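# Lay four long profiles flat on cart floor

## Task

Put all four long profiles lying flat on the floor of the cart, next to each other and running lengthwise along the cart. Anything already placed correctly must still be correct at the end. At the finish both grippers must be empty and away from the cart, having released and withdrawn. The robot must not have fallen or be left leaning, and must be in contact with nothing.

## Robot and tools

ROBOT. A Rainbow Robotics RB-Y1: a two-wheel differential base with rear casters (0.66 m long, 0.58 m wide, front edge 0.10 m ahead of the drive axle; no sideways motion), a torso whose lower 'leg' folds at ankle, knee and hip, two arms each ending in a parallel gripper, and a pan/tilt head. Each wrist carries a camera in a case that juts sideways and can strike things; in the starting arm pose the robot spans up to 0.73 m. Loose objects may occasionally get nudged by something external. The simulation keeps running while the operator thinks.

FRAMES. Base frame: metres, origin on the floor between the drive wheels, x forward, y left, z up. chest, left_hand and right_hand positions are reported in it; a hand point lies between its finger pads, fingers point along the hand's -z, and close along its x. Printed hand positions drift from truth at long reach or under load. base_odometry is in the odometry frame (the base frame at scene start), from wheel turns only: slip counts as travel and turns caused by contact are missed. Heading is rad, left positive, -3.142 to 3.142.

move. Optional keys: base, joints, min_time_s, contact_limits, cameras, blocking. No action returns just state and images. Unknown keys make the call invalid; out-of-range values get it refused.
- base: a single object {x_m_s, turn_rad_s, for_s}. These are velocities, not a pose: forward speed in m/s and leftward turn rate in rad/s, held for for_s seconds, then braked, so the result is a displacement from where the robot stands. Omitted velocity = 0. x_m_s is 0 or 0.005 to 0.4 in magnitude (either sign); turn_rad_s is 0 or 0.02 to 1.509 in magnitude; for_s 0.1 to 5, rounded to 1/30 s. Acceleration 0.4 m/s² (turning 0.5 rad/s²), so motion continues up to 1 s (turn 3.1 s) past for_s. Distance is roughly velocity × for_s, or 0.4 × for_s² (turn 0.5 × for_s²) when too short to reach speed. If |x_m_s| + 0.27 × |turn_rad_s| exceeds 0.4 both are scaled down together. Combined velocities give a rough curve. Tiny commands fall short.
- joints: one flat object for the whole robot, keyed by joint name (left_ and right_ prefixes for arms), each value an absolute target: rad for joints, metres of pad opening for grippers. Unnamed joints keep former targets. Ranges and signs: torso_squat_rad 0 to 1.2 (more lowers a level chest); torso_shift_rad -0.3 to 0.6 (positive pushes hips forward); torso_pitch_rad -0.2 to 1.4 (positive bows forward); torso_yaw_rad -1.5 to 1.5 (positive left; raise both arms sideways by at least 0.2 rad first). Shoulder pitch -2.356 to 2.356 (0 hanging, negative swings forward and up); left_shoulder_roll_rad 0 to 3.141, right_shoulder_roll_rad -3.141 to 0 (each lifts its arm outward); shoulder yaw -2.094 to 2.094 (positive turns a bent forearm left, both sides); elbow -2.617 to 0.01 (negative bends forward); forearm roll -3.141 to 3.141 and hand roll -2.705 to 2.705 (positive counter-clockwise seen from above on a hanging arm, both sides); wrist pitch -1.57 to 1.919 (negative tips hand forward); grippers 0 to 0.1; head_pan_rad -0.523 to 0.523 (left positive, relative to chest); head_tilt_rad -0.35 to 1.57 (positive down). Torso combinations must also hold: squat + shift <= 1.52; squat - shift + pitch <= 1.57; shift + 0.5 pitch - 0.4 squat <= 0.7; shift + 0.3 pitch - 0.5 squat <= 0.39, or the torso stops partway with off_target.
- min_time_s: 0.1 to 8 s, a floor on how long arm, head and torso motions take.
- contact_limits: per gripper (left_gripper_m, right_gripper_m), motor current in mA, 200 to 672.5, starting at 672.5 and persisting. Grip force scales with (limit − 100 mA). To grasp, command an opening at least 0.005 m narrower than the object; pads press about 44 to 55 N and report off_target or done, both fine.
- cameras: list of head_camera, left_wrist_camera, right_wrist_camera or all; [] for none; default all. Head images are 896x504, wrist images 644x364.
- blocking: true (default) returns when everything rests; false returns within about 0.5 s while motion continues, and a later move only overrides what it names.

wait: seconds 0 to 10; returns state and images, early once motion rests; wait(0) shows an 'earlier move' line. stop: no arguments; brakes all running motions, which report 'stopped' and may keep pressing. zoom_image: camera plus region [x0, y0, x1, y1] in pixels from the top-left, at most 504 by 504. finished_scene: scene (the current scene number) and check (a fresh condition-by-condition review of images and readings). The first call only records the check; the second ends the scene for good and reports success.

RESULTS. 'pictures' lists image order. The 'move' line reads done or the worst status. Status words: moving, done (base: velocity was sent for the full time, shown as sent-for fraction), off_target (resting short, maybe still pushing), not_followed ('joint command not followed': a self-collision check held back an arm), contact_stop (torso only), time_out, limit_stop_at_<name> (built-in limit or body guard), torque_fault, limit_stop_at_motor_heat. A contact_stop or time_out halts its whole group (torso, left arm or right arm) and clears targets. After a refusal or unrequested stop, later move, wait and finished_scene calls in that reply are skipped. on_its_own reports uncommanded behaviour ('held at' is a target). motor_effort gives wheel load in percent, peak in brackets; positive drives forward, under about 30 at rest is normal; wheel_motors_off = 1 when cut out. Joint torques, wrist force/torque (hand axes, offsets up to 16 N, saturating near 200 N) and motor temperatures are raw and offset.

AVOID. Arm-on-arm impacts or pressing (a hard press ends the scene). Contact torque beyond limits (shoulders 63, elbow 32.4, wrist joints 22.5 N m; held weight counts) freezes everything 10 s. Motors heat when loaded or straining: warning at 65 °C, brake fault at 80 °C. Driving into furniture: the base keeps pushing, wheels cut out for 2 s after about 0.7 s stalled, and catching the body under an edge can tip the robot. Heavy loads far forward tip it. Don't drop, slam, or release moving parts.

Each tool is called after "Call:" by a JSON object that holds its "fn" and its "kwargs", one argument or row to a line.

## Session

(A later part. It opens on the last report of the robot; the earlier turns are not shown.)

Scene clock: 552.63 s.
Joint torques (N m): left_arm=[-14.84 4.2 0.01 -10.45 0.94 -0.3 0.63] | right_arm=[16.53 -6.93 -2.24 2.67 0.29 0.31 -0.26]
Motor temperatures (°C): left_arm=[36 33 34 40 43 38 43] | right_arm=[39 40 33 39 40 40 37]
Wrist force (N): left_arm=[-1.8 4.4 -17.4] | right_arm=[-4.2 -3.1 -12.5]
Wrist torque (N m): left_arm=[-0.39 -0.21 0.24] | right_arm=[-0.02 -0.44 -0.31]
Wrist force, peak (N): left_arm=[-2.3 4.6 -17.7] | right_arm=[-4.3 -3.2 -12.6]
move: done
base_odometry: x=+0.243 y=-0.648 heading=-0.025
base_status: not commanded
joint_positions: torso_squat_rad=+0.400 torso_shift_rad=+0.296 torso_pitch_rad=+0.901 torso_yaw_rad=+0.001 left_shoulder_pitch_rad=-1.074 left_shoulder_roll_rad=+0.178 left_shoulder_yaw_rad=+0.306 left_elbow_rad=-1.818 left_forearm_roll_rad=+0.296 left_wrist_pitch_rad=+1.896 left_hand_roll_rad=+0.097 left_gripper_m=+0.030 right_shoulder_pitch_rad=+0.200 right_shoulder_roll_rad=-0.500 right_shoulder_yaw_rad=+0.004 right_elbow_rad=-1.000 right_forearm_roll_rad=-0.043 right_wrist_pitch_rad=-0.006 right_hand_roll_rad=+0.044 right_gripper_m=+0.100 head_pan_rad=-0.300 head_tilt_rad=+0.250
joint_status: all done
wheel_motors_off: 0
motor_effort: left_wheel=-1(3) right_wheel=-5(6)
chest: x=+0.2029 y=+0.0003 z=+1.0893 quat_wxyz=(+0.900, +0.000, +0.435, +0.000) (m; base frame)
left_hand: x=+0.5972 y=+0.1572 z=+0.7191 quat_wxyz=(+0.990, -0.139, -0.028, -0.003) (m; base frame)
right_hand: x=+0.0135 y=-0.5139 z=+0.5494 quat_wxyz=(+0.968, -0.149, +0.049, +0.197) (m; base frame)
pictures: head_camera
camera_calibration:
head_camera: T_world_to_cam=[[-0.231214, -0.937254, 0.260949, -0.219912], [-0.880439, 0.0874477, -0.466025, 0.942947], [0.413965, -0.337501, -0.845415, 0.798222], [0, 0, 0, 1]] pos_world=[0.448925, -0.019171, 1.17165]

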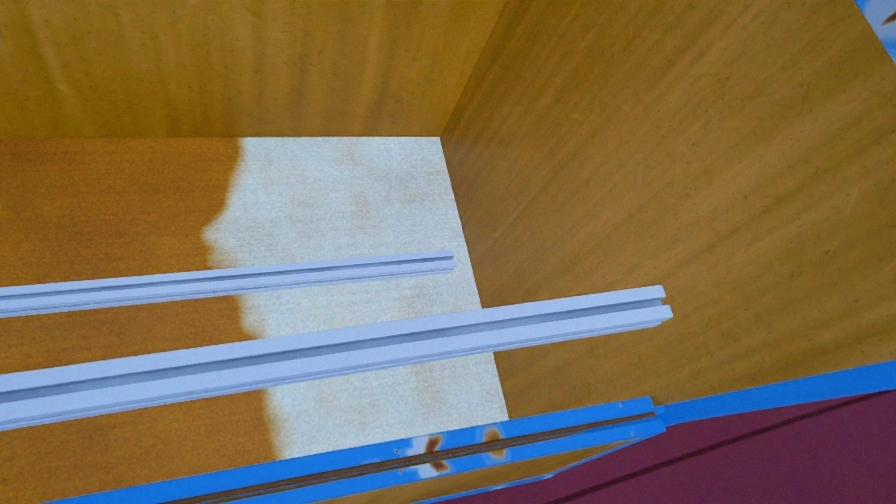

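Call:
{"fn": "move", "kwargs": {
  "base": {"turn_rad_s":0.03,"for_s":0.4},
  "cameras": []
}}

Call:
{"fn": "move", "kwargs": {
  "base": {"x_m_s":0.25,"for_s":1.08},
  "cameras": ["head_camera"]
}}

Call:
{"fn": "move", "kwargs": {
  "joints": {"left_shoulder_pitch_rad":-0.968,"left_shoulder_roll_rad":0.1455,"left_shoulder_yaw_rad":0.2856,"left_elbow_rad":-1.63,"left_forearm_roll_rad":0.276,"left_wrist_pitch_rad":1.568,"left_hand_roll_rad":0,"torso_squat_rad":0.8,"torso_pitch_rad":1.0},
  "min_time_s": 2.5,
  "cameras": ["head_camera"]
}}

Scene clock: 562.83 s.
Joint torques (N m): left_arm=[-14.33 3.6 0.3 -10.58 0.74 -0.19 0.47] | right_arm=[16.59 -7.07 -2.48 2.39 0.17 0.33 -0.27]
Motor temperatures (°C): left_arm=[37 33 34 40 43 38 43] | right_arm=[39 40 32 39 40 40 37]
Wrist force (N): left_arm=[-1.8 4.3 -17.5] | right_arm=[-4.4 -3.1 -12.4]
Wrist torque (N m): left_arm=[-0.47 -0.23 0.28] | right_arm=[-0.02 -0.46 -0.31]
Wrist force, peak (N): left_arm=[-2.2 4.6 -17.8] | right_arm=[-4.3 -3.0 -12.7]
move: done
base_odometry: x=+0.243 y=-0.648 heading=-0.013
base_status: done (sent for 0.4 of 0.4 s)
joint_positions: torso_squat_rad=+0.400 torso_shift_rad=+0.296 torso_pitch_rad=+0.901 torso_yaw_rad=+0.001 left_shoulder_pitch_rad=-1.074 left_shoulder_roll_rad=+0.178 left_shoulder_yaw_rad=+0.306 left_elbow_rad=-1.818 left_forearm_roll_rad=+0.296 left_wrist_pitch_rad=+1.896 left_hand_roll_rad=+0.097 left_gripper_m=+0.030 right_shoulder_pitch_rad=+0.200 right_shoulder_roll_rad=-0.500 right_shoulder_yaw_rad=+0.004 right_elbow_rad=-1.000 right_forearm_roll_rad=-0.043 right_wrist_pitch_rad=-0.006 right_hand_roll_rad=+0.044 right_gripper_m=+0.100 head_pan_rad=-0.300 head_tilt_rad=+0.250
joint_status: not commanded
wheel_motors_off: 0
motor_effort: left_wheel=+1(15) right_wheel=-4(16)
chest: x=+0.2029 y=+0.0003 z=+1.0893 quat_wxyz=(+0.900, +0.000, +0.435, +0.000) (m; base frame)
left_hand: x=+0.5972 y=+0.1572 z=+0.7191 quat_wxyz=(+0.990, -0.139, -0.028, -0.003) (m; base frame)
right_hand: x=+0.0135 y=-0.5139 z=+0.5494 quat_wxyz=(+0.968, -0.149, +0.049, +0.197) (m; base frame)
pictures: none
No camera images: "cameras" was empty.

Scene clock: 564.87 s.
Joint torques (N m): left_arm=[-13.98 4.37 0.17 -10.25 0.66 0.02 0.53] | right_arm=[17.19 -6.43 -2.68 2.61 0.17 0.22 -0.08]
Motor temperatures (°C): left_arm=[37 33 33 40 43 38 43] | right_arm=[39 40 32 39 40 40 37]
Wrist force (N): left_arm=[-1.4 4.7 -17.4] | right_arm=[-4.4 -3.3 -12.2]
Wrist torque (N m): left_arm=[-0.58 -0.19 0.29] | right_arm=[0.01 -0.46 -0.31]
Wrist force, peak (N): left_arm=[-1.9 4.7 -18.2] | right_arm=[-4.6 -2.9 -12.6]
move: done
base_odometry: x=+0.510 y=-0.652 heading=-0.013
base_status: done (sent for 1.07 of 1.07 s)
joint_positions: torso_squat_rad=+0.400 torso_shift_rad=+0.296 torso_pitch_rad=+0.901 torso_yaw_rad=+0.001 left_shoulder_pitch_rad=-1.074 left_shoulder_roll_rad=+0.178 left_shoulder_yaw_rad=+0.306 left_elbow_rad=-1.818 left_forearm_roll_rad=+0.296 left_wrist_pitch_rad=+1.896 left_hand_roll_rad=+0.097 left_gripper_m=+0.030 right_shoulder_pitch_rad=+0.200 right_shoulder_roll_rad=-0.500 right_shoulder_yaw_rad=+0.004 right_elbow_rad=-1.000 right_forearm_roll_rad=-0.043 right_wrist_pitch_rad=-0.006 right_hand_roll_rad=+0.044 right_gripper_m=+0.100 head_pan_rad=-0.300 head_tilt_rad=+0.250
joint_status: not commanded
wheel_motors_off: 0
motor_effort: left_wheel=+5(40) right_wheel=-13(28)
chest: x=+0.2028 y=+0.0003 z=+1.0893 quat_wxyz=(+0.900, +0.000, +0.435, +0.000) (m; base frame)
left_hand: x=+0.5972 y=+0.1572 z=+0.7191 quat_wxyz=(+0.990, -0.139, -0.028, -0.003) (m; base frame)
right_hand: x=+0.0135 y=-0.5139 z=+0.5494 quat_wxyz=(+0.968, -0.149, +0.049, +0.197) (m; base frame)
pictures: head_camera
camera_calibration:
head_camera: T_world_to_cam=[[-0.231216, -0.937254, 0.260947, -0.219911], [-0.880433, 0.0874459, -0.466038, 0.942956], [0.413977, -0.337502, -0.845408, 0.798218], [0, 0, 0, 1]] pos_world=[0.448918, -0.0191697, 1.17166]

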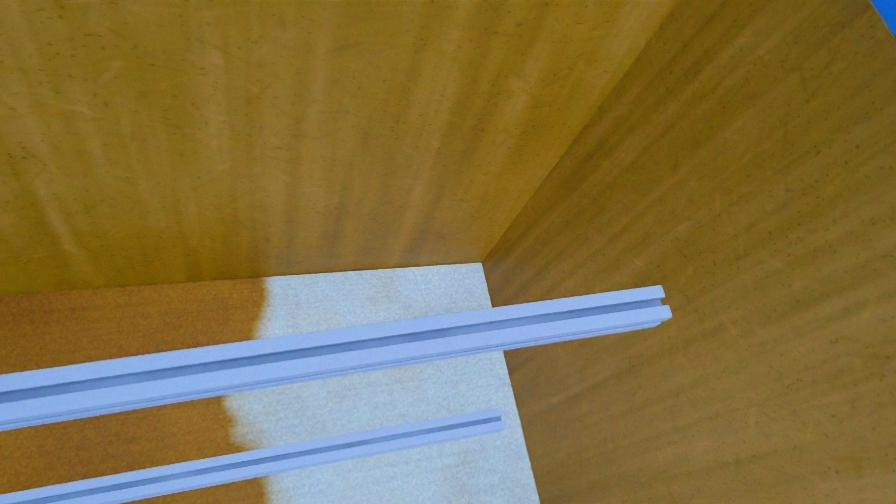

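Scene clock: 567.70 s.
Joint torques (N m): left_arm=[-10.65 0.5 -0.69 -10.64 0.73 -0.04 0.07] | right_arm=[18.19 -5.71 -1.66 3.79 -0.1 0.51 -0.29]
Motor temperatures (°C): left_arm=[37 33 33 40 43 38 43] | right_arm=[39 40 32 39 40 40 37]
Wrist force (N): left_arm=[-1.0 4.5 -17.8] | right_arm=[-3.3 -3.1 -12.1]
Wrist torque (N m): left_arm=[-0.47 -0.24 0.31] | right_arm=[-0.02 -0.37 -0.34]
Wrist force, peak (N): left_arm=[-1.4 4.7 -18.4] | right_arm=[-3.8 -3.1 -12.9]
move: done
base_odometry: x=+0.510 y=-0.652 heading=-0.013
base_status: not commanded
joint_positions: torso_squat_rad=+0.800 torso_shift_rad=+0.296 torso_pitch_rad=+1.000 torso_yaw_rad=+0.001 left_shoulder_pitch_rad=-0.967 left_shoulder_roll_rad=+0.146 left_shoulder_yaw_rad=+0.286 left_elbow_rad=-1.629 left_forearm_roll_rad=+0.276 left_wrist_pitch_rad=+1.568 left_hand_roll_rad=+0.000 left_gripper_m=+0.030 right_shoulder_pitch_rad=+0.200 right_shoulder_roll_rad=-0.500 right_shoulder_yaw_rad=+0.004 right_elbow_rad=-1.000 right_forearm_roll_rad=-0.043 right_wrist_pitch_rad=-0.006 right_hand_roll_rad=+0.044 right_gripper_m=+0.100 head_pan_rad=-0.300 head_tilt_rad=+0.250
joint_status: all done
wheel_motors_off: 0
motor_effort: left_wheel=+8(8) right_wheel=-11(12)
chest: x=+0.1748 y=+0.0003 z=+0.9141 quat_wxyz=(+0.877, +0.000, +0.480, +0.000) (m; base frame)
left_hand: x=+0.5116 y=+0.1581 z=+0.4261 quat_wxyz=(+0.991, -0.137, +0.000, +0.001) (m; base frame)
right_hand: x=-0.0674 y=-0.5139 z=+0.3956 quat_wxyz=(+0.964, -0.139, +0.097, +0.204) (m; base frame)
pictures: head_camera
camera_calibration:
head_camera: T_world_to_cam=[[-0.204097, -0.937251, 0.282673, -0.205271], [-0.922459, 0.0874573, -0.376058, 0.761728], [0.32774, -0.337507, -0.882426, 0.710547], [0, 0, 0, 1]] pos_world=[0.427894, -0.0191951, 0.971484]

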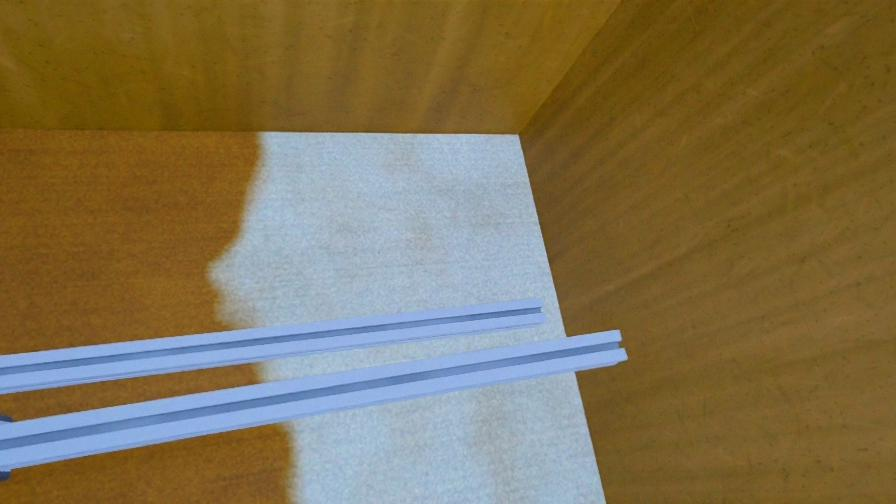

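Call:
{"fn": "move", "kwargs": {
  "joints": {"left_shoulder_pitch_rad":-1.1564,"left_shoulder_roll_rad":0.2036,"left_shoulder_yaw_rad":0.3184,"left_elbow_rad":-0.8909,"left_forearm_roll_rad":0.325,"left_wrist_pitch_rad":1.0475,"left_hand_roll_rad":-0.1667},
  "min_time_s": 3,
  "cameras": ["head_camera"]
}}

Call:
{"fn": "move", "kwargs": {
  "joints": {"torso_squat_rad":0.82,"head_pan_rad":0.4},
  "min_time_s": 1,
  "cameras": ["head_camera"]
}}

Scene clock: 576.67 s.
Joint torques (N m): left_arm=[-11.48 5.1 1.25 -6.7 -0.21 -1.43 -0.08] | right_arm=[18.46 -5.9 -1.76 3.67 0.17 0.41 -0.3]
Motor temperatures (°C): left_arm=[36 33 33 40 43 38 43] | right_arm=[39 40 32 39 40 40 37]
Wrist force (N): left_arm=[-6.9 -1.3 0.3] | right_arm=[-3.3 -3.0 -12.5]
Wrist torque (N m): left_arm=[-0.74 -0.26 0.10] | right_arm=[-0.02 -0.38 -0.33]
Wrist force, peak (N): left_arm=[-36.4 -9.0 40.4] | right_arm=[-3.3 -3.3 -12.6]
move: done
base_odometry: x=+0.510 y=-0.652 heading=-0.012
base_status: not commanded
joint_positions: torso_squat_rad=+0.800 torso_shift_rad=+0.296 torso_pitch_rad=+1.000 torso_yaw_rad=+0.001 left_shoulder_pitch_rad=-1.156 left_shoulder_roll_rad=+0.203 left_shoulder_yaw_rad=+0.318 left_elbow_rad=-0.891 left_forearm_roll_rad=+0.325 left_wrist_pitch_rad=+1.048 left_hand_roll_rad=-0.167 left_gripper_m=+0.031 right_shoulder_pitch_rad=+0.200 right_shoulder_roll_rad=-0.500 right_shoulder_yaw_rad=+0.004 right_elbow_rad=-1.000 right_forearm_roll_rad=-0.043 right_wrist_pitch_rad=-0.006 right_hand_roll_rad=+0.044 right_gripper_m=+0.100 head_pan_rad=-0.300 head_tilt_rad=+0.250
joint_status: all done
wheel_motors_off: 0
motor_effort: left_wheel=+11(19) right_wheel=-9(13)
chest: x=+0.1745 y=+0.0003 z=+0.9143 quat_wxyz=(+0.878, +0.000, +0.479, +0.000) (m; base frame)
left_hand: x=+0.5113 y=+0.1565 z=+0.3069 quat_wxyz=(+0.990, -0.140, +0.000, +0.000) (m; base frame)
right_hand: x=-0.0673 y=-0.5139 z=+0.3956 quat_wxyz=(+0.964, -0.139, +0.097, +0.204) (m; base frame)
pictures: head_camera
camera_calibration:
head_camera: T_world_to_cam=[[-0.204289, -0.937291, 0.282403, -0.205135], [-0.922166, 0.0874717, -0.376774, 0.762124], [0.328444, -0.337393, -0.882207, 0.710485], [0, 0, 0, 1]] pos_world=[0.427544, -0.0192229, 0.971874]

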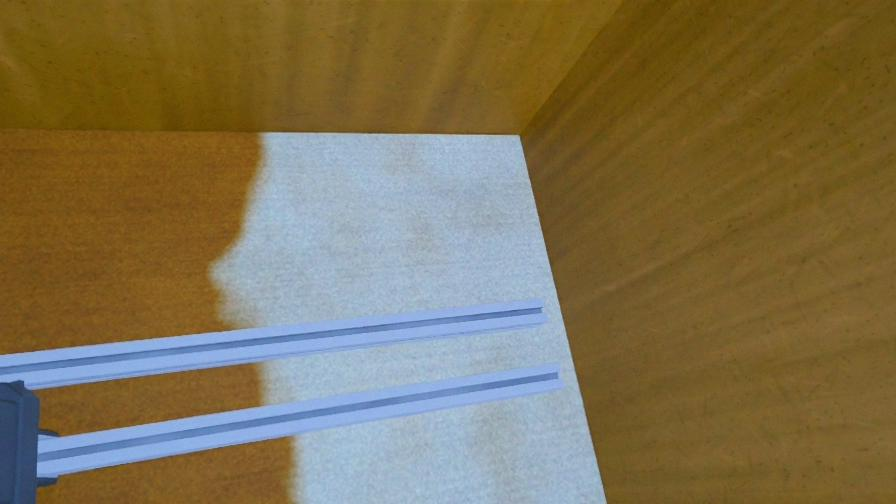

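Scene clock: 577.97 s.
Joint torques (N m): left_arm=[-0.24 3.97 1.06 1.98 -3.8 -9.66 -0.06] | right_arm=[18.19 -5.83 -2.26 3.58 0.15 0.44 -0.08]
Motor temperatures (°C): left_arm=[36 33 33 40 43 39 43] | right_arm=[39 40 32 39 40 40 37]
Wrist force (N): left_arm=[-29.1 -28.4 95.8] | right_arm=[-3.5 -3.0 -12.3]
Wrist torque (N m): left_arm=[0.16 1.44 0.13] | right_arm=[-0.05 -0.43 -0.32]
Wrist force, peak (N): left_arm=[-29.5 -27.6 97.4] | right_arm=[-3.6 -3.1 -12.6]
move: done
base_odometry: x=+0.510 y=-0.652 heading=-0.012
base_status: not commanded
joint_positions: torso_squat_rad=+0.820 torso_shift_rad=+0.295 torso_pitch_rad=+0.996 torso_yaw_rad=+0.001 left_shoulder_pitch_rad=-1.159 left_shoulder_roll_rad=+0.203 left_shoulder_yaw_rad=+0.318 left_elbow_rad=-0.893 left_forearm_roll_rad=+0.326 left_wrist_pitch_rad=+1.050 left_hand_roll_rad=-0.167 left_gripper_m=+0.030 right_shoulder_pitch_rad=+0.200 right_shoulder_roll_rad=-0.500 right_shoulder_yaw_rad=+0.004 right_elbow_rad=-1.000 right_forearm_roll_rad=-0.043 right_wrist_pitch_rad=-0.006 right_hand_roll_rad=+0.044 right_gripper_m=+0.100 head_pan_rad=+0.400 head_tilt_rad=+0.250
joint_status: all done
wheel_motors_off: 0
motor_effort: left_wheel=+14(15) right_wheel=-8(10)
chest: x=+0.1703 y=+0.0001 z=+0.9055 quat_wxyz=(+0.878, +0.000, +0.478, +0.001) (m; base frame)
left_hand: x=+0.5112 y=+0.1561 z=+0.3006 quat_wxyz=(+0.990, -0.140, -0.003, +0.000) (m; base frame)
right_hand: x=-0.0697 y=-0.5138 z=+0.3857 quat_wxyz=(+0.964, -0.139, +0.095, +0.204) (m; base frame)
pictures: head_camera
camera_calibration:
head_camera: T_world_to_cam=[[0.167439, -0.940923, -0.294326, 0.240185], [-0.928502, -0.0501396, -0.367926, 0.748366], [0.331433, 0.334888, -0.882045, 0.703311], [0, 0, 0, 1]] pos_world=[0.421543, 0.0279878, 0.966388]

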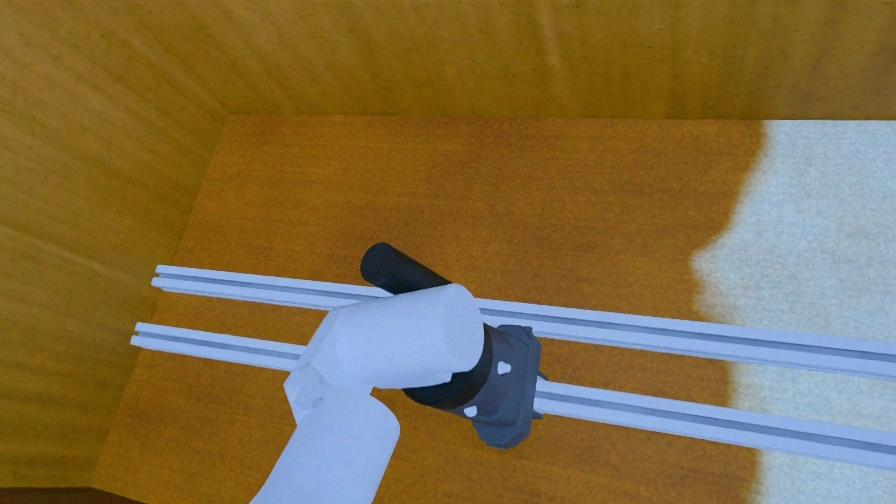

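Call:
{"fn": "move", "kwargs": {
  "joints": {"torso_squat_rad":0.81},
  "min_time_s": 0.5,
  "cameras": []
}}

Call:
{"fn": "move", "kwargs": {
  "joints": {"left_gripper_m":0.055},
  "cameras": []
}}

Call:
{"fn": "move", "kwargs": {
  "joints": {"torso_squat_rad":0.72},
  "min_time_s": 0.8,
  "cameras": ["head_camera"]
}}

Call:
{"fn": "move", "kwargs": {
  "joints": {"left_shoulder_pitch_rad":-0.968,"left_shoulder_roll_rad":0.1455,"left_shoulder_yaw_rad":0.2856,"left_elbow_rad":-1.63,"left_forearm_roll_rad":0,"left_wrist_pitch_rad":1.568,"left_hand_roll_rad":0,"torso_squat_rad":0.5,"torso_pitch_rad":0.95},
  "min_time_s": 1.5,
  "cameras": []
}}

Call:
{"fn": "move", "kwargs": {
  "joints": {"left_shoulder_pitch_rad":-1.075,"left_shoulder_roll_rad":0.178,"left_shoulder_yaw_rad":0.306,"left_elbow_rad":-1.819,"left_forearm_roll_rad":0,"left_wrist_pitch_rad":1.91,"left_hand_roll_rad":0,"torso_squat_rad":0.4,"torso_pitch_rad":0.9},
  "cameras": ["head_camera"]
}}

Call:
{"fn": "move", "kwargs": {
  "base": {"x_m_s":-0.35,"for_s":2.54},
  "cameras": ["head_camera"]
}}

Scene clock: 587.87 s.
Joint torques (N m): left_arm=[-3.92 5.94 1.2 -3.68 -1.94 -1.86 0.31] | right_arm=[18.02 -5.97 -1.7 3.71 0.2 0.25 -0.31]
Motor temperatures (°C): left_arm=[36 33 33 39 43 42 43] | right_arm=[39 40 32 39 40 40 37]
Wrist force (N): left_arm=[-6.6 -10.7 12.5] | right_arm=[-3.3 -3.4 -12.3]
Wrist torque (N m): left_arm=[-0.45 -0.35 -0.35] | right_arm=[0.01 -0.39 -0.32]
Wrist force, peak (N): left_arm=[-29.0 -28.0 96.1] | right_arm=[-3.4 -3.2 -12.8]
move: done
base_odometry: x=+0.510 y=-0.652 heading=-0.012
base_status: not commanded
joint_positions: torso_squat_rad=+0.810 torso_shift_rad=+0.296 torso_pitch_rad=+0.999 torso_yaw_rad=+0.001 left_shoulder_pitch_rad=-1.158 left_shoulder_roll_rad=+0.203 left_shoulder_yaw_rad=+0.318 left_elbow_rad=-0.892 left_forearm_roll_rad=+0.326 left_wrist_pitch_rad=+1.048 left_hand_roll_rad=-0.167 left_gripper_m=+0.031 right_shoulder_pitch_rad=+0.200 right_shoulder_roll_rad=-0.500 right_shoulder_yaw_rad=+0.004 right_elbow_rad=-1.000 right_forearm_roll_rad=-0.043 right_wrist_pitch_rad=-0.006 right_hand_roll_rad=+0.044 right_gripper_m=+0.100 head_pan_rad=+0.400 head_tilt_rad=+0.250
joint_status: all done
wheel_motors_off: 0
motor_effort: left_wheel=+13(15) right_wheel=-7(9)
chest: x=+0.1729 y=+0.0001 z=+0.9095 quat_wxyz=(+0.878, +0.000, +0.479, +0.000) (m; base frame)
left_hand: x=+0.5113 y=+0.1559 z=+0.3030 quat_wxyz=(+0.990, -0.140, -0.001, +0.000) (m; base frame)
right_hand: x=-0.0688 y=-0.5139 z=+0.3907 quat_wxyz=(+0.964, -0.139, +0.096, +0.204) (m; base frame)
pictures: none
No camera images: "cameras" was empty.

Scene clock: 588.63 s.
Joint torques (N m): left_arm=[-8.71 6.34 1.34 -4.73 -1.6 -5.17 0.08] | right_arm=[18.22 -6.08 -1.71 3.4 0.1 0.37 -0.2]
Motor temperatures (°C): left_arm=[36 33 33 39 43 42 43] | right_arm=[39 40 32 39 40 40 37]
Wrist force (N): left_arm=[-23.7 -11.8 38.1] | right_arm=[-3.2 -3.0 -12.2]
Wrist torque (N m): left_arm=[-0.40 -0.96 0.02] | right_arm=[-0.02 -0.37 -0.32]
Wrist force, peak (N): left_arm=[-24.8 -12.8 39.7] | right_arm=[-3.3 -3.4 -12.6]
move: done
base_odometry: x=+0.510 y=-0.652 heading=-0.012
base_status: not commanded
joint_positions: torso_squat_rad=+0.810 torso_shift_rad=+0.296 torso_pitch_rad=+0.999 torso_yaw_rad=+0.001 left_shoulder_pitch_rad=-1.157 left_shoulder_roll_rad=+0.203 left_shoulder_yaw_rad=+0.318 left_elbow_rad=-0.891 left_forearm_roll_rad=+0.326 left_wrist_pitch_rad=+1.049 left_hand_roll_rad=-0.167 left_gripper_m=+0.055 right_shoulder_pitch_rad=+0.200 right_shoulder_roll_rad=-0.500 right_shoulder_yaw_rad=+0.004 right_elbow_rad=-1.000 right_forearm_roll_rad=-0.043 right_wrist_pitch_rad=-0.006 right_hand_roll_rad=+0.044 right_gripper_m=+0.100 head_pan_rad=+0.400 head_tilt_rad=+0.250
joint_status: all done
wheel_motors_off: 0
motor_effort: left_wheel=+14(14) right_wheel=-6(9)
chest: x=+0.1727 y=+0.0001 z=+0.9096 quat_wxyz=(+0.878, +0.000, +0.479, +0.001) (m; base frame)
left_hand: x=+0.5103 y=+0.1562 z=+0.3028 quat_wxyz=(+0.990, -0.140, +0.000, +0.000) (m; base frame)
right_hand: x=-0.0687 y=-0.5139 z=+0.3906 quat_wxyz=(+0.964, -0.139, +0.096, +0.204) (m; base frame)
pictures: none
No camera images: "cameras" was empty.

Scene clock: 589.77 s.
Joint torques (N m): left_arm=[-9.68 3.53 1.01 -6.11 -0.1 -0.07 0.41] | right_arm=[18.59 -5.75 -1.76 3.68 0.05 0.47 -0.41]
Motor temperatures (°C): left_arm=[36 33 33 39 43 42 43] | right_arm=[39 40 32 39 40 40 37]
Wrist force (N): left_arm=[-1.1 1.5 -8.7] | right_arm=[-3.5 -3.6 -12.7]
Wrist torque (N m): left_arm=[-0.38 -0.22 0.24] | right_arm=[0.04 -0.42 -0.30]
Wrist force, peak (N): left_arm=[-23.2 -11.4 34.2] | right_arm=[-3.5 -3.5 -12.8]
move: done
base_odometry: x=+0.510 y=-0.652 heading=-0.013
base_status: not commanded
joint_positions: torso_squat_rad=+0.720 torso_shift_rad=+0.296 torso_pitch_rad=+1.000 torso_yaw_rad=+0.001 left_shoulder_pitch_rad=-1.156 left_shoulder_roll_rad=+0.203 left_shoulder_yaw_rad=+0.318 left_elbow_rad=-0.891 left_forearm_roll_rad=+0.325 left_wrist_pitch_rad=+1.048 left_hand_roll_rad=-0.167 left_gripper_m=+0.055 right_shoulder_pitch_rad=+0.200 right_shoulder_roll_rad=-0.500 right_shoulder_yaw_rad=+0.004 right_elbow_rad=-1.000 right_forearm_roll_rad=-0.043 right_wrist_pitch_rad=-0.006 right_hand_roll_rad=+0.044 right_gripper_m=+0.100 head_pan_rad=+0.400 head_tilt_rad=+0.250
joint_status: all done
wheel_motors_off: 0
motor_effort: left_wheel=+8(15) right_wheel=-11(11)
chest: x=+0.1860 y=+0.0002 z=+0.9510 quat_wxyz=(+0.878, +0.000, +0.480, +0.000) (m; base frame)
left_hand: x=+0.5229 y=+0.1567 z=+0.3435 quat_wxyz=(+0.990, -0.140, +0.000, +0.000) (m; base frame)
right_hand: x=-0.0561 y=-0.5139 z=+0.4324 quat_wxyz=(+0.964, -0.139, +0.097, +0.204) (m; base frame)
pictures: head_camera
camera_calibration:
head_camera: T_world_to_cam=[[0.166113, -0.941097, -0.294521, 0.251447], [-0.929924, -0.0501259, -0.364319, 0.776472], [0.328096, 0.3344, -0.883476, 0.740193], [0, 0, 0, 1]] pos_world=[0.437437, 0.0280372, 1.01088]

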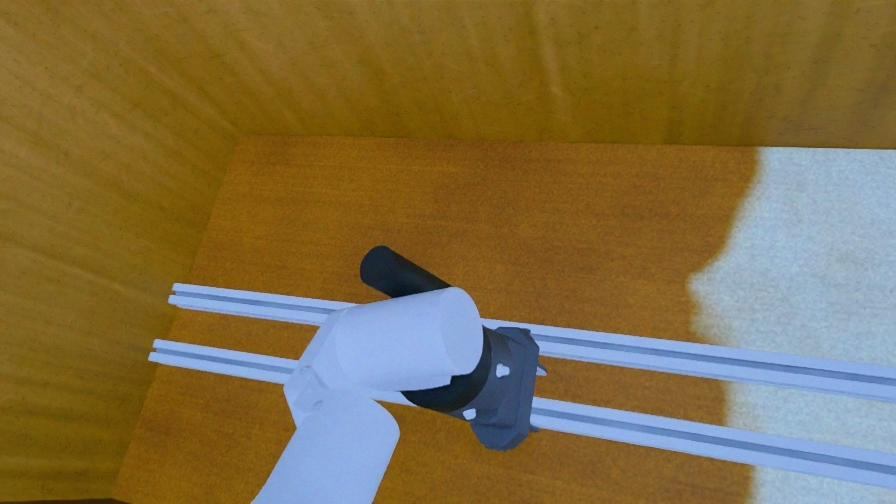

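Scene clock: 591.60 s.
Joint torques (N m): left_arm=[-8.79 1.92 -0.75 -8.7 -0.06 -0.23 0.46] | right_arm=[17.36 -6.36 -2.21 3.28 0.17 0.18 -0.35]
Motor temperatures (°C): left_arm=[36 33 33 39 43 41 43] | right_arm=[39 40 32 39 40 40 37]
Wrist force (N): left_arm=[-1.1 0.3 -8.9] | right_arm=[-3.5 -3.2 -12.4]
Wrist torque (N m): left_arm=[-0.33 -0.22 0.24] | right_arm=[0.02 -0.40 -0.34]
Wrist force, peak (N): left_arm=[-1.0 1.2 -9.7] | right_arm=[-3.6 -3.7 -12.9]
move: done
base_odometry: x=+0.510 y=-0.652 heading=-0.013
base_status: not commanded
joint_positions: torso_squat_rad=+0.500 torso_shift_rad=+0.296 torso_pitch_rad=+0.950 torso_yaw_rad=+0.001 left_shoulder_pitch_rad=-0.968 left_shoulder_roll_rad=+0.146 left_shoulder_yaw_rad=+0.286 left_elbow_rad=-1.630 left_forearm_roll_rad=+0.000 left_wrist_pitch_rad=+1.568 left_hand_roll_rad=+0.000 left_gripper_m=+0.055 right_shoulder_pitch_rad=+0.200 right_shoulder_roll_rad=-0.500 right_shoulder_yaw_rad=+0.004 right_elbow_rad=-1.000 right_forearm_roll_rad=-0.043 right_wrist_pitch_rad=-0.006 right_hand_roll_rad=+0.044 right_gripper_m=+0.100 head_pan_rad=+0.400 head_tilt_rad=+0.250
joint_status: all done
wheel_motors_off: 0
motor_effort: left_wheel=+9(10) right_wheel=-8(12)
chest: x=+0.2030 y=+0.0002 z=+1.0480 quat_wxyz=(+0.889, +0.000, +0.457, +0.000) (m; base frame)
left_hand: x=+0.5646 y=+0.2208 z=+0.5692 quat_wxyz=(+1.000, +0.000, -0.025, +0.001) (m; base frame)
right_hand: x=-0.0129 y=-0.5139 z=+0.5180 quat_wxyz=(+0.966, -0.144, +0.073, +0.200) (m; base frame)
pictures: none
No camera images: "cameras" was empty.

Scene clock: 592.70 s.
Joint torques (N m): left_arm=[-10.2 4.27 0.37 -7.86 -0.52 -0.28 0.42] | right_arm=[16.72 -6.84 -2.36 2.47 0.13 0.17 -0.43]
Motor temperatures (°C): left_arm=[36 33 33 39 43 41 43] | right_arm=[39 40 32 39 40 40 37]
Wrist force (N): left_arm=[-1.2 0.1 -9.1] | right_arm=[-4.0 -2.9 -12.4]
Wrist torque (N m): left_arm=[-0.30 -0.21 0.23] | right_arm=[-0.05 -0.43 -0.32]
Wrist force, peak (N): left_arm=[-2.3 0.4 -10.7] | right_arm=[-4.0 -3.2 -12.8]
move: done
base_odometry: x=+0.510 y=-0.652 heading=-0.013
base_status: not commanded
joint_positions: torso_squat_rad=+0.400 torso_shift_rad=+0.296 torso_pitch_rad=+0.900 torso_yaw_rad=+0.001 left_shoulder_pitch_rad=-1.075 left_shoulder_roll_rad=+0.178 left_shoulder_yaw_rad=+0.306 left_elbow_rad=-1.819 left_forearm_roll_rad=+0.000 left_wrist_pitch_rad=+1.910 left_hand_roll_rad=+0.000 left_gripper_m=+0.055 right_shoulder_pitch_rad=+0.200 right_shoulder_roll_rad=-0.500 right_shoulder_yaw_rad=+0.004 right_elbow_rad=-1.000 right_forearm_roll_rad=-0.043 right_wrist_pitch_rad=-0.006 right_hand_roll_rad=+0.044 right_gripper_m=+0.100 head_pan_rad=+0.400 head_tilt_rad=+0.250
joint_status: all done
wheel_motors_off: 0
motor_effort: left_wheel=+9(11) right_wheel=-9(13)
chest: x=+0.2026 y=+0.0002 z=+1.0895 quat_wxyz=(+0.900, +0.000, +0.435, +0.000) (m; base frame)
left_hand: x=+0.5979 y=+0.2208 z=+0.7110 quat_wxyz=(+1.000, +0.000, -0.029, +0.001) (m; base frame)
right_hand: x=+0.0134 y=-0.5139 z=+0.5493 quat_wxyz=(+0.968, -0.149, +0.049, +0.197) (m; base frame)
pictures: head_camera
camera_calibration:
head_camera: T_world_to_cam=[[0.194702, -0.941119, -0.276381, 0.263969], [-0.888877, -0.050158, -0.455391, 0.93324], [0.414714, 0.334335, -0.846305, 0.799074], [0, 0, 0, 1]] pos_world=[0.446753, 0.0280774, 1.17421]

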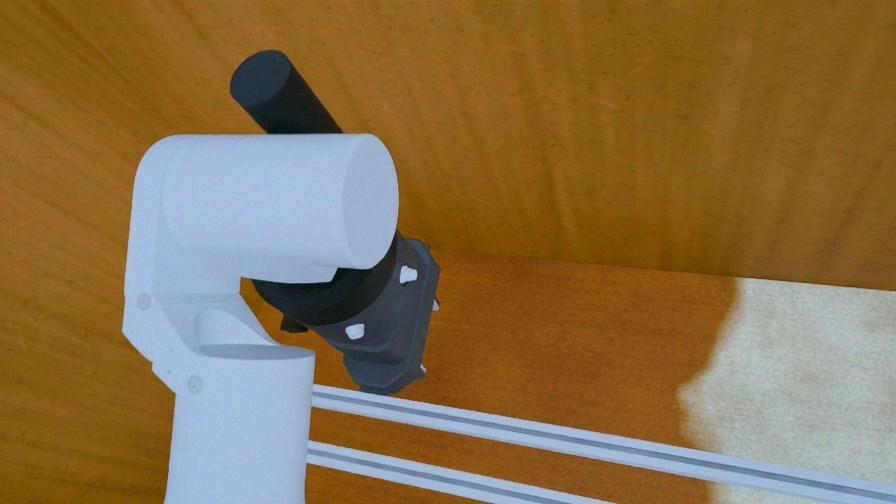

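Scene clock: 596.67 s.
Joint torques (N m): left_arm=[-12.18 4.14 0.2 -8.33 -0.11 -0.18 0.56] | right_arm=[15.99 -6.4 -1.79 2.36 0.23 0.2 -0.27]
Motor temperatures (°C): left_arm=[36 33 33 39 43 41 43] | right_arm=[39 40 32 39 40 40 37]
Wrist force (N): left_arm=[-1.6 0.2 -8.7] | right_arm=[-4.2 -2.9 -12.5]
Wrist torque (N m): left_arm=[-0.29 -0.25 0.24] | right_arm=[-0.04 -0.44 -0.31]
Wrist force, peak (N): left_arm=[-1.8 0.1 -9.1] | right_arm=[-4.3 -3.1 -12.7]
move: done
base_odometry: x=-0.377 y=-0.641 heading=-0.012
base_status: done (sent for 2.53 of 2.53 s)
joint_positions: torso_squat_rad=+0.400 torso_shift_rad=+0.296 torso_pitch_rad=+0.900 torso_yaw_rad=+0.001 left_shoulder_pitch_rad=-1.075 left_shoulder_roll_rad=+0.178 left_shoulder_yaw_rad=+0.306 left_elbow_rad=-1.819 left_forearm_roll_rad=+0.000 left_wrist_pitch_rad=+1.910 left_hand_roll_rad=+0.000 left_gripper_m=+0.055 right_shoulder_pitch_rad=+0.200 right_shoulder_roll_rad=-0.500 right_shoulder_yaw_rad=+0.004 right_elbow_rad=-1.000 right_forearm_roll_rad=-0.043 right_wrist_pitch_rad=-0.006 right_hand_roll_rad=+0.044 right_gripper_m=+0.100 head_pan_rad=+0.400 head_tilt_rad=+0.250
joint_status: not commanded
wheel_motors_off: 0
motor_effort: left_wheel=+10(25) right_wheel=-6(35)
chest: x=+0.2026 y=+0.0002 z=+1.0895 quat_wxyz=(+0.900, +0.000, +0.435, +0.000) (m; base frame)
left_hand: x=+0.5978 y=+0.2208 z=+0.7109 quat_wxyz=(+1.000, +0.000, -0.029, +0.001) (m; base frame)
right_hand: x=+0.0134 y=-0.5139 z=+0.5494 quat_wxyz=(+0.968, -0.149, +0.049, +0.197) (m; base frame)
pictures: head_camera
camera_calibration:
head_camera: T_world_to_cam=[[0.19471, -0.941119, -0.276373, 0.263966], [-0.888867, -0.0501615, -0.455411, 0.933261], [0.414732, 0.334332, -0.846297, 0.799075], [0, 0, 0, 1]] pos_world=[0.446746, 0.0280806, 1.17422]

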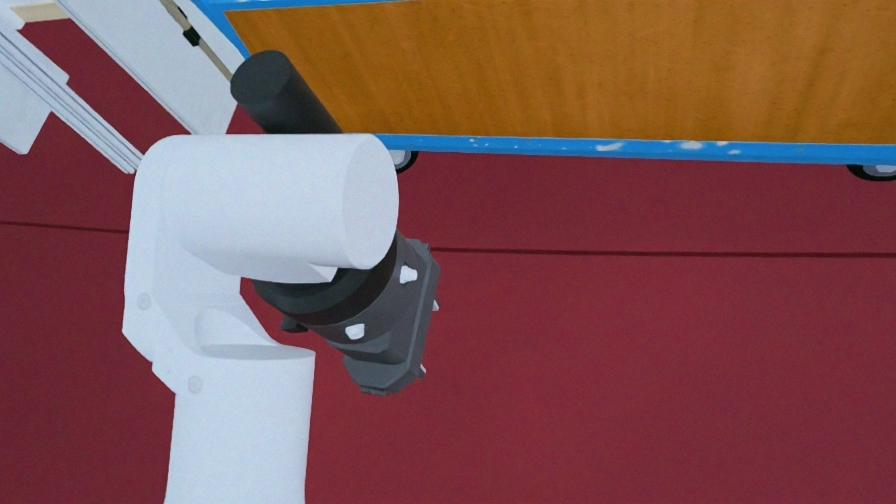

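Call:
{"fn": "move", "kwargs": {
  "base": {"turn_rad_s":0.8,"for_s":1.966},
  "joints": {"left_shoulder_pitch_rad":-0.927,"left_shoulder_roll_rad":0.134,"left_shoulder_yaw_rad":0.277,"left_elbow_rad":-1.064,"left_forearm_roll_rad":0,"left_wrist_pitch_rad":-0.455,"left_hand_roll_rad":-1.571,"torso_squat_rad":0.8,"torso_pitch_rad":0.9,"left_gripper_m":0.053,"head_pan_rad":0.15,"head_tilt_rad":0.0},
  "cameras": []
}}

Call:
{"fn": "move", "kwargs": {
  "base": {"x_m_s":0.35,"for_s":3.473},
  "cameras": []
}}

Call:
{"fn": "move", "kwargs": {
  "base": {"turn_rad_s":-0.8,"for_s":1.966},
  "cameras": ["head_camera","left_wrist_camera"]
}}

Scene clock: 605.13 s.
Joint torques (N m): left_arm=[-9.2 2.24 -0.6 -8.69 -0.29 -1.91 0.58] | right_arm=[16.52 -6.81 -2.08 2.67 0.1 0.1 -0.2]
Motor temperatures (°C): left_arm=[36 33 33 39 43 40 43] | right_arm=[39 40 32 39 40 40 37]
Wrist force (N): left_arm=[-0.5 -6.2 -3.6] | right_arm=[-4.0 -3.0 -12.4]
Wrist torque (N m): left_arm=[0.09 -0.18 0.24] | right_arm=[-0.02 -0.43 -0.30]
Wrist force, peak (N): left_arm=[-2.2 -0.2 -9.1] | right_arm=[-4.3 -3.1 -12.9]
move: done
base_odometry: x=-0.377 y=-0.641 heading=+1.560
base_status: done (sent for 1.97 of 1.97 s)
joint_positions: torso_squat_rad=+0.800 torso_shift_rad=+0.296 torso_pitch_rad=+0.900 torso_yaw_rad=+0.001 left_shoulder_pitch_rad=-0.927 left_shoulder_roll_rad=+0.134 left_shoulder_yaw_rad=+0.277 left_elbow_rad=-1.064 left_forearm_roll_rad=+0.000 left_wrist_pitch_rad=-0.455 left_hand_roll_rad=-1.571 left_gripper_m=+0.053 right_shoulder_pitch_rad=+0.200 right_shoulder_roll_rad=-0.500 right_shoulder_yaw_rad=+0.004 right_elbow_rad=-1.000 right_forearm_roll_rad=-0.043 right_wrist_pitch_rad=-0.006 right_hand_roll_rad=+0.044 right_gripper_m=+0.100 head_pan_rad=+0.150 head_tilt_rad=+0.000
joint_status: all done
wheel_motors_off: 0
motor_effort: left_wheel=+0(28) right_wheel=+8(36)
chest: x=+0.1568 y=+0.0003 z=+0.9393 quat_wxyz=(+0.900, +0.000, +0.435, +0.000) (m; base frame)
left_hand: x=+0.6879 y=+0.2209 z=+0.5481 quat_wxyz=(+0.514, +0.486, -0.486, -0.513) (m; base frame)
right_hand: x=-0.0324 y=-0.5139 z=+0.3992 quat_wxyz=(+0.968, -0.149, +0.049, +0.197) (m; base frame)
pictures: none
No camera images: "cameras" was empty.

Scene clock: 609.77 s.
Joint torques (N m): left_arm=[-8.39 1.58 -1.28 -8.11 0.06 -1.92 0.46] | right_arm=[16.57 -6.48 -2.14 2.78 0.08 0.07 -0.3]
Motor temperatures (°C): left_arm=[36 33 33 39 43 40 43] | right_arm=[39 40 32 39 40 40 37]
Wrist force (N): left_arm=[-0.6 -6.4 -3.5] | right_arm=[-4.0 -3.0 -12.4]
Wrist torque (N m): left_arm=[0.11 -0.18 0.25] | right_arm=[0.00 -0.44 -0.32]
Wrist force, peak (N): left_arm=[-0.8 -6.7 -3.8] | right_arm=[-4.5 -2.8 -12.5]
move: done
base_odometry: x=-0.365 y=+0.572 heading=+1.561
base_status: done (sent for 3.47 of 3.47 s)
joint_positions: torso_squat_rad=+0.800 torso_shift_rad=+0.296 torso_pitch_rad=+0.900 torso_yaw_rad=+0.001 left_shoulder_pitch_rad=-0.927 left_shoulder_roll_rad=+0.134 left_shoulder_yaw_rad=+0.277 left_elbow_rad=-1.064 left_forearm_roll_rad=+0.000 left_wrist_pitch_rad=-0.455 left_hand_roll_rad=-1.571 left_gripper_m=+0.053 right_shoulder_pitch_rad=+0.200 right_shoulder_roll_rad=-0.500 right_shoulder_yaw_rad=+0.004 right_elbow_rad=-1.000 right_forearm_roll_rad=-0.043 right_wrist_pitch_rad=-0.006 right_hand_roll_rad=+0.044 right_gripper_m=+0.100 head_pan_rad=+0.150 head_tilt_rad=+0.000
joint_status: not commanded
wheel_motors_off: 0
motor_effort: left_wheel=+0(28) right_wheel=-2(45)
chest: x=+0.1568 y=+0.0003 z=+0.9393 quat_wxyz=(+0.900, +0.000, +0.435, +0.000) (m; base frame)
left_hand: x=+0.6879 y=+0.2209 z=+0.5482 quat_wxyz=(+0.514, +0.486, -0.486, -0.513) (m; base frame)
right_hand: x=-0.0323 y=-0.5139 z=+0.3991 quat_wxyz=(+0.968, -0.149, +0.048, +0.197) (m; base frame)
pictures: none
No camera images: "cameras" was empty.

Scene clock: 613.67 s.
Joint torques (N m): left_arm=[-9.22 1.15 -0.5 -8.42 -0.15 -1.97 0.5] | right_arm=[16.48 -6.77 -2.3 2.66 0.12 0.22 -0.18]
Motor temperatures (°C): left_arm=[36 33 33 39 43 40 43] | right_arm=[39 40 32 39 40 40 37]
Wrist force (N): left_arm=[-0.9 -6.3 -3.4] | right_arm=[-4.1 -3.2 -12.4]
Wrist torque (N m): left_arm=[0.14 -0.24 0.22] | right_arm=[0.01 -0.43 -0.34]
Wrist force, peak (N): left_arm=[-0.8 -6.3 -4.3] | right_arm=[-4.4 -3.2 -12.7]
move: done
base_odometry: x=-0.365 y=+0.572 heading=-0.012
base_status: done (sent for 1.97 of 1.97 s)
joint_positions: torso_squat_rad=+0.800 torso_shift_rad=+0.296 torso_pitch_rad=+0.900 torso_yaw_rad=+0.001 left_shoulder_pitch_rad=-0.927 left_shoulder_roll_rad=+0.134 left_shoulder_yaw_rad=+0.277 left_elbow_rad=-1.064 left_forearm_roll_rad=+0.000 left_wrist_pitch_rad=-0.455 left_hand_roll_rad=-1.571 left_gripper_m=+0.053 right_shoulder_pitch_rad=+0.200 right_shoulder_roll_rad=-0.500 right_shoulder_yaw_rad=+0.004 right_elbow_rad=-1.000 right_forearm_roll_rad=-0.043 right_wrist_pitch_rad=-0.006 right_hand_roll_rad=+0.044 right_gripper_m=+0.100 head_pan_rad=+0.150 head_tilt_rad=+0.000
joint_status: not commanded
wheel_motors_off: 0
motor_effort: left_wheel=+9(32) right_wheel=+0(36)
chest: x=+0.1568 y=+0.0003 z=+0.9393 quat_wxyz=(+0.900, +0.000, +0.435, +0.000) (m; base frame)
left_hand: x=+0.6879 y=+0.2209 z=+0.5482 quat_wxyz=(+0.514, +0.486, -0.486, -0.513) (m; base frame)
right_hand: x=-0.0323 y=-0.5139 z=+0.3992 quat_wxyz=(+0.968, -0.149, +0.049, +0.197) (m; base frame)
pictures: head_camera, left_wrist_camera
camera_calibration:
head_camera: T_world_to_cam=[[0.0372347, -0.994376, -0.0991415, 0.0974675], [-0.754923, 0.0370136, -0.654768, 0.988902], [0.654756, 0.0992243, -0.749299, 0.510968], [0, 0, 0, 1]] pos_world=[0.408356, 0.00961618, 1.04003]
left_wrist_camera: T_world_to_cam=[[-0.0321654, -0.999238, 0.0221162, 0.230101], [-0.523654, -0.00199938, -0.851929, 0.85963], [0.851324, -0.0389839, -0.523191, -0.211413], [0, 0, 0, 1]] pos_world=[0.637531, 0.223403, 0.616645]

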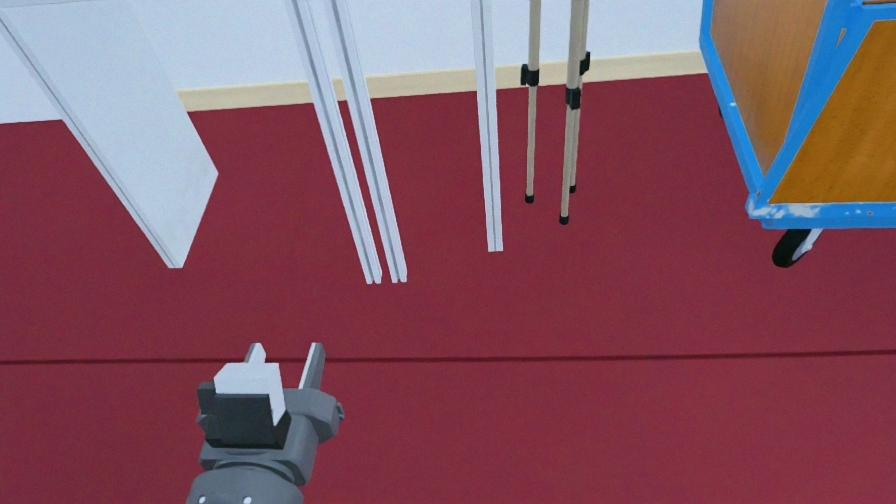

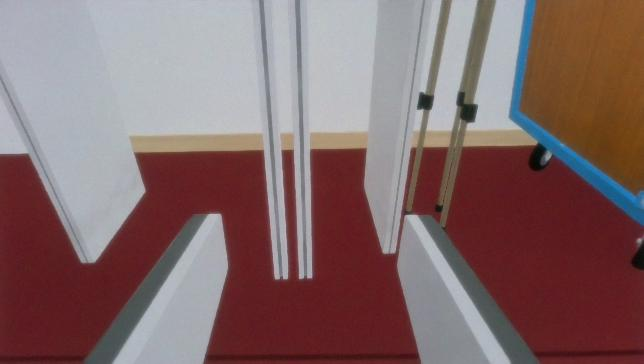

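Call:
{"fn": "zoom_image", "kwargs": {
  "camera": "left_wrist_camera",
  "region": [230, 0, 350, 150]
}}

Call:
{"fn": "zoom_image", "kwargs": {
  "camera": "left_wrist_camera",
  "region": [230, 150, 350, 300]
}}

Scaled by 3.360 from the camera's 644x364 image, which has a finer 920x520 frame.

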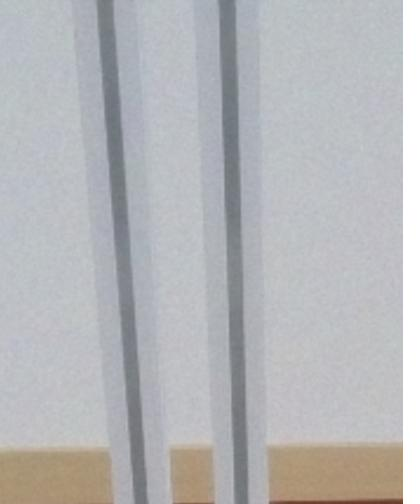

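Scaled by 3.360 from the camera's 644x364 image, which has a finer 920x520 frame.

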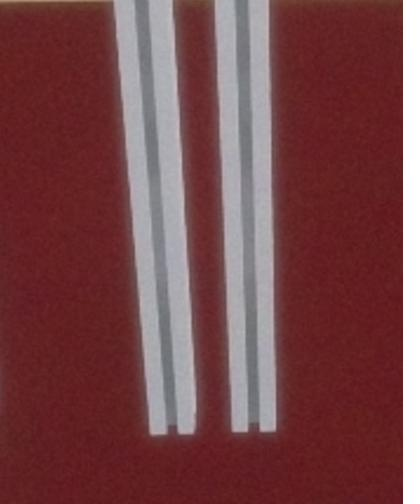

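Call:
{"fn": "move", "kwargs": {
  "base": {"turn_rad_s":0.03,"for_s":0.4},
  "joints": {"left_gripper_m":0.044},
  "cameras": []
}}

Call:
{"fn": "move", "kwargs": {
  "base": {"x_m_s":0.3,"for_s":1.27},
  "cameras": ["left_wrist_camera","head_camera"]
}}

Scene clock: 632.07 s.
Joint torques (N m): left_arm=[-9.26 1.64 -1.04 -8.57 -0.14 -1.77 0.67] | right_arm=[16.32 -6.65 -2.17 2.64 0.19 0.04 -0.24]
Motor temperatures (°C): left_arm=[36 33 33 39 43 39 43] | right_arm=[39 40 32 39 40 40 37]
Wrist force (N): left_arm=[-0.5 -5.9 -3.9] | right_arm=[-4.1 -3.0 -12.5]
Wrist torque (N m): left_arm=[0.09 -0.16 0.22] | right_arm=[-0.02 -0.44 -0.32]
Wrist force, peak (N): left_arm=[-0.9 -6.6 -3.8] | right_arm=[-4.1 -3.0 -12.7]
move: done
base_odometry: x=-0.365 y=+0.572 heading=+0.000
base_status: done (sent for 0.4 of 0.4 s)
joint_positions: torso_squat_rad=+0.800 torso_shift_rad=+0.296 torso_pitch_rad=+0.900 torso_yaw_rad=+0.001 left_shoulder_pitch_rad=-0.927 left_shoulder_roll_rad=+0.134 left_shoulder_yaw_rad=+0.277 left_elbow_rad=-1.064 left_forearm_roll_rad=+0.000 left_wrist_pitch_rad=-0.455 left_hand_roll_rad=-1.571 left_gripper_m=+0.044 right_shoulder_pitch_rad=+0.200 right_shoulder_roll_rad=-0.500 right_shoulder_yaw_rad=+0.004 right_elbow_rad=-1.000 right_forearm_roll_rad=-0.043 right_wrist_pitch_rad=-0.006 right_hand_roll_rad=+0.044 right_gripper_m=+0.100 head_pan_rad=+0.150 head_tilt_rad=+0.000
joint_status: all done
wheel_motors_off: 0
motor_effort: left_wheel=+7(8) right_wheel=-6(13)
chest: x=+0.1568 y=+0.0003 z=+0.9393 quat_wxyz=(+0.900, +0.000, +0.435, +0.000) (m; base frame)
left_hand: x=+0.6879 y=+0.2209 z=+0.5482 quat_wxyz=(+0.514, +0.486, -0.486, -0.513) (m; base frame)
right_hand: x=-0.0323 y=-0.5139 z=+0.3992 quat_wxyz=(+0.968, -0.149, +0.049, +0.197) (m; base frame)
pictures: none
No camera images: "cameras" was empty.

Scene clock: 634.43 s.
Joint torques (N m): left_arm=[-9 2.01 -0.02 -8.64 -0.23 -1.95 0.57] | right_arm=[16.8 -6.9 -2.17 2.65 0.25 -0.01 -0.37]
Motor temperatures (°C): left_arm=[36 33 33 39 43 39 43] | right_arm=[39 40 32 39 40 40 37]
Wrist force (N): left_arm=[-0.7 -6.5 -3.7] | right_arm=[-4.0 -2.9 -12.4]
Wrist torque (N m): left_arm=[0.13 -0.21 0.23] | right_arm=[-0.01 -0.43 -0.33]
Wrist force, peak (N): left_arm=[-0.8 -6.4 -4.1] | right_arm=[-4.3 -2.9 -12.7]
move: done
base_odometry: x=+0.015 y=+0.572 heading=+0.000
base_status: done (sent for 1.27 of 1.27 s)
joint_positions: torso_squat_rad=+0.800 torso_shift_rad=+0.296 torso_pitch_rad=+0.900 torso_yaw_rad=+0.001 left_shoulder_pitch_rad=-0.927 left_shoulder_roll_rad=+0.134 left_shoulder_yaw_rad=+0.277 left_elbow_rad=-1.064 left_forearm_roll_rad=+0.000 left_wrist_pitch_rad=-0.455 left_hand_roll_rad=-1.571 left_gripper_m=+0.044 right_shoulder_pitch_rad=+0.200 right_shoulder_roll_rad=-0.500 right_shoulder_yaw_rad=+0.004 right_elbow_rad=-1.000 right_forearm_roll_rad=-0.043 right_wrist_pitch_rad=-0.006 right_hand_roll_rad=+0.044 right_gripper_m=+0.100 head_pan_rad=+0.150 head_tilt_rad=+0.000
joint_status: not commanded
wheel_motors_off: 0
motor_effort: left_wheel=-3(36) right_wheel=-3(34)
chest: x=+0.1568 y=+0.0003 z=+0.9393 quat_wxyz=(+0.900, +0.000, +0.435, +0.000) (m; base frame)
left_hand: x=+0.6879 y=+0.2209 z=+0.5482 quat_wxyz=(+0.514, +0.486, -0.486, -0.513) (m; base frame)
right_hand: x=-0.0323 y=-0.5139 z=+0.3991 quat_wxyz=(+0.968, -0.149, +0.049, +0.197) (m; base frame)
pictures: head_camera, left_wrist_camera
camera_calibration:
head_camera: T_world_to_cam=[[0.0372369, -0.994377, -0.0991338, 0.0974641], [-0.754939, 0.0370043, -0.65475, 0.988889], [0.654737, 0.0992208, -0.749316, 0.510975], [0, 0, 0, 1]] pos_world=[0.408368, 0.00962354, 1.04002]
left_wrist_camera: T_world_to_cam=[[-0.032174, -0.999237, 0.0221398, 0.230086], [-0.523625, -0.00201637, -0.851946, 0.859642], [0.851341, -0.0390035, -0.523161, -0.211455], [0, 0, 0, 1]] pos_world=[0.637553, 0.223396, 0.61665]

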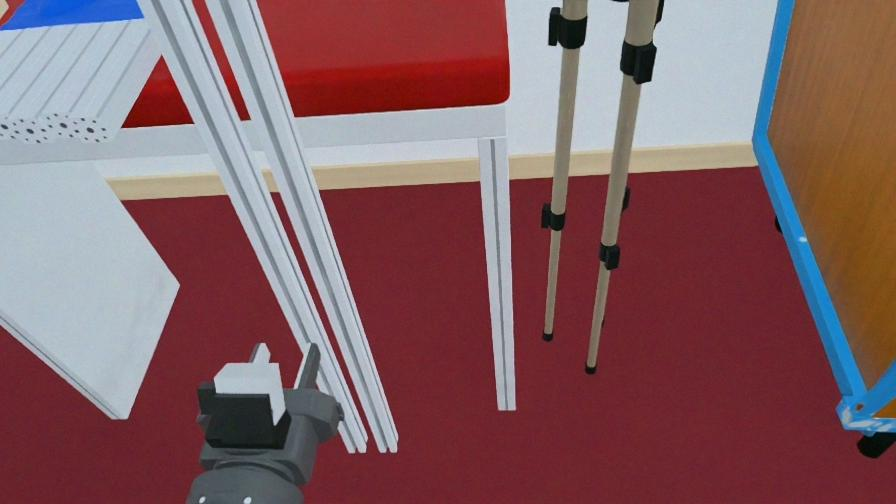

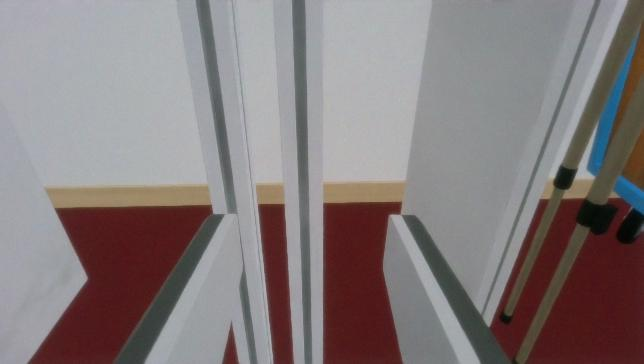

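Call:
{"fn": "move", "kwargs": {
  "base": {"turn_rad_s":0.03,"for_s":0.24},
  "cameras": []
}}

Call:
{"fn": "move", "kwargs": {
  "base": {"x_m_s":0.15,"for_s":0.6},
  "cameras": ["left_wrist_camera"]
}}

Scene clock: 640.00 s.
Joint torques (N m): left_arm=[-8.68 1.39 -0.35 -8.58 0.12 -1.72 0.59] | right_arm=[16.71 -6.64 -2.33 2.86 -0.08 0.32 -0.3]
Motor temperatures (°C): left_arm=[36 33 33 39 43 39 43] | right_arm=[39 40 32 39 40 40 37]
Wrist force (N): left_arm=[-0.7 -6.1 -3.7] | right_arm=[-4.0 -2.9 -12.6]
Wrist torque (N m): left_arm=[0.08 -0.21 0.22] | right_arm=[-0.02 -0.42 -0.31]
Wrist force, peak (N): left_arm=[-0.7 -6.4 -3.9] | right_arm=[-4.2 -3.0 -12.7]
move: done
base_odometry: x=+0.015 y=+0.572 heading=+0.006
base_status: done (sent for 0.23 of 0.23 s)
joint_positions: torso_squat_rad=+0.800 torso_shift_rad=+0.296 torso_pitch_rad=+0.900 torso_yaw_rad=+0.001 left_shoulder_pitch_rad=-0.927 left_shoulder_roll_rad=+0.134 left_shoulder_yaw_rad=+0.277 left_elbow_rad=-1.064 left_forearm_roll_rad=+0.000 left_wrist_pitch_rad=-0.455 left_hand_roll_rad=-1.571 left_gripper_m=+0.044 right_shoulder_pitch_rad=+0.200 right_shoulder_roll_rad=-0.500 right_shoulder_yaw_rad=+0.004 right_elbow_rad=-1.000 right_forearm_roll_rad=-0.043 right_wrist_pitch_rad=-0.006 right_hand_roll_rad=+0.044 right_gripper_m=+0.100 head_pan_rad=+0.150 head_tilt_rad=+0.000
joint_status: not commanded
wheel_motors_off: 0
motor_effort: left_wheel=-1(19) right_wheel=+0(20)
chest: x=+0.1568 y=+0.0003 z=+0.9393 quat_wxyz=(+0.900, +0.000, +0.435, +0.000) (m; base frame)
left_hand: x=+0.6879 y=+0.2209 z=+0.5482 quat_wxyz=(+0.514, +0.486, -0.486, -0.513) (m; base frame)
right_hand: x=-0.0323 y=-0.5139 z=+0.3992 quat_wxyz=(+0.968, -0.149, +0.049, +0.197) (m; base frame)
pictures: none
No camera images: "cameras" was empty.

Scene clock: 641.40 s.
Joint torques (N m): left_arm=[-9.35 1.86 -0.27 -8.35 0.09 -1.83 0.55] | right_arm=[16.77 -6.72 -2.28 2.77 0.18 0.17 -0.3]
Motor temperatures (°C): left_arm=[36 33 33 39 43 39 43] | right_arm=[39 40 32 39 40 40 37]
Wrist force (N): left_arm=[-0.6 -6.2 -3.6] | right_arm=[-4.2 -3.0 -12.5]
Wrist torque (N m): left_arm=[0.11 -0.19 0.22] | right_arm=[-0.01 -0.45 -0.30]
Wrist force, peak (N): left_arm=[-0.6 -6.5 -3.9] | right_arm=[-4.3 -2.8 -12.6]
move: done
base_odometry: x=+0.105 y=+0.573 heading=+0.007
base_status: done (sent for 0.6 of 0.6 s)
joint_positions: torso_squat_rad=+0.800 torso_shift_rad=+0.296 torso_pitch_rad=+0.900 torso_yaw_rad=+0.001 left_shoulder_pitch_rad=-0.927 left_shoulder_roll_rad=+0.134 left_shoulder_yaw_rad=+0.277 left_elbow_rad=-1.064 left_forearm_roll_rad=+0.000 left_wrist_pitch_rad=-0.455 left_hand_roll_rad=-1.571 left_gripper_m=+0.044 right_shoulder_pitch_rad=+0.200 right_shoulder_roll_rad=-0.500 right_shoulder_yaw_rad=+0.004 right_elbow_rad=-1.000 right_forearm_roll_rad=-0.043 right_wrist_pitch_rad=-0.006 right_hand_roll_rad=+0.044 right_gripper_m=+0.100 head_pan_rad=+0.150 head_tilt_rad=+0.000
joint_status: not commanded
wheel_motors_off: 0
motor_effort: left_wheel=+6(35) right_wheel=-6(31)
chest: x=+0.1568 y=+0.0003 z=+0.9393 quat_wxyz=(+0.900, +0.000, +0.435, +0.000) (m; base frame)
left_hand: x=+0.6879 y=+0.2209 z=+0.5482 quat_wxyz=(+0.514, +0.486, -0.486, -0.513) (m; base frame)
right_hand: x=-0.0323 y=-0.5139 z=+0.3992 quat_wxyz=(+0.968, -0.149, +0.049, +0.197) (m; base frame)
pictures: left_wrist_camera
camera_calibration:
left_wrist_camera: T_world_to_cam=[[-0.032161, -0.999238, 0.0221362, 0.23009], [-0.523638, -0.00201952, -0.851939, 0.859636], [0.851334, -0.0389906, -0.523174, -0.211422], [0, 0, 0, 1]] pos_world=[0.637528, 0.223407, 0.616654]

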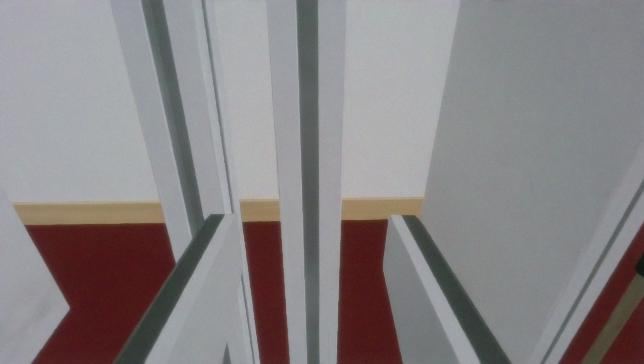

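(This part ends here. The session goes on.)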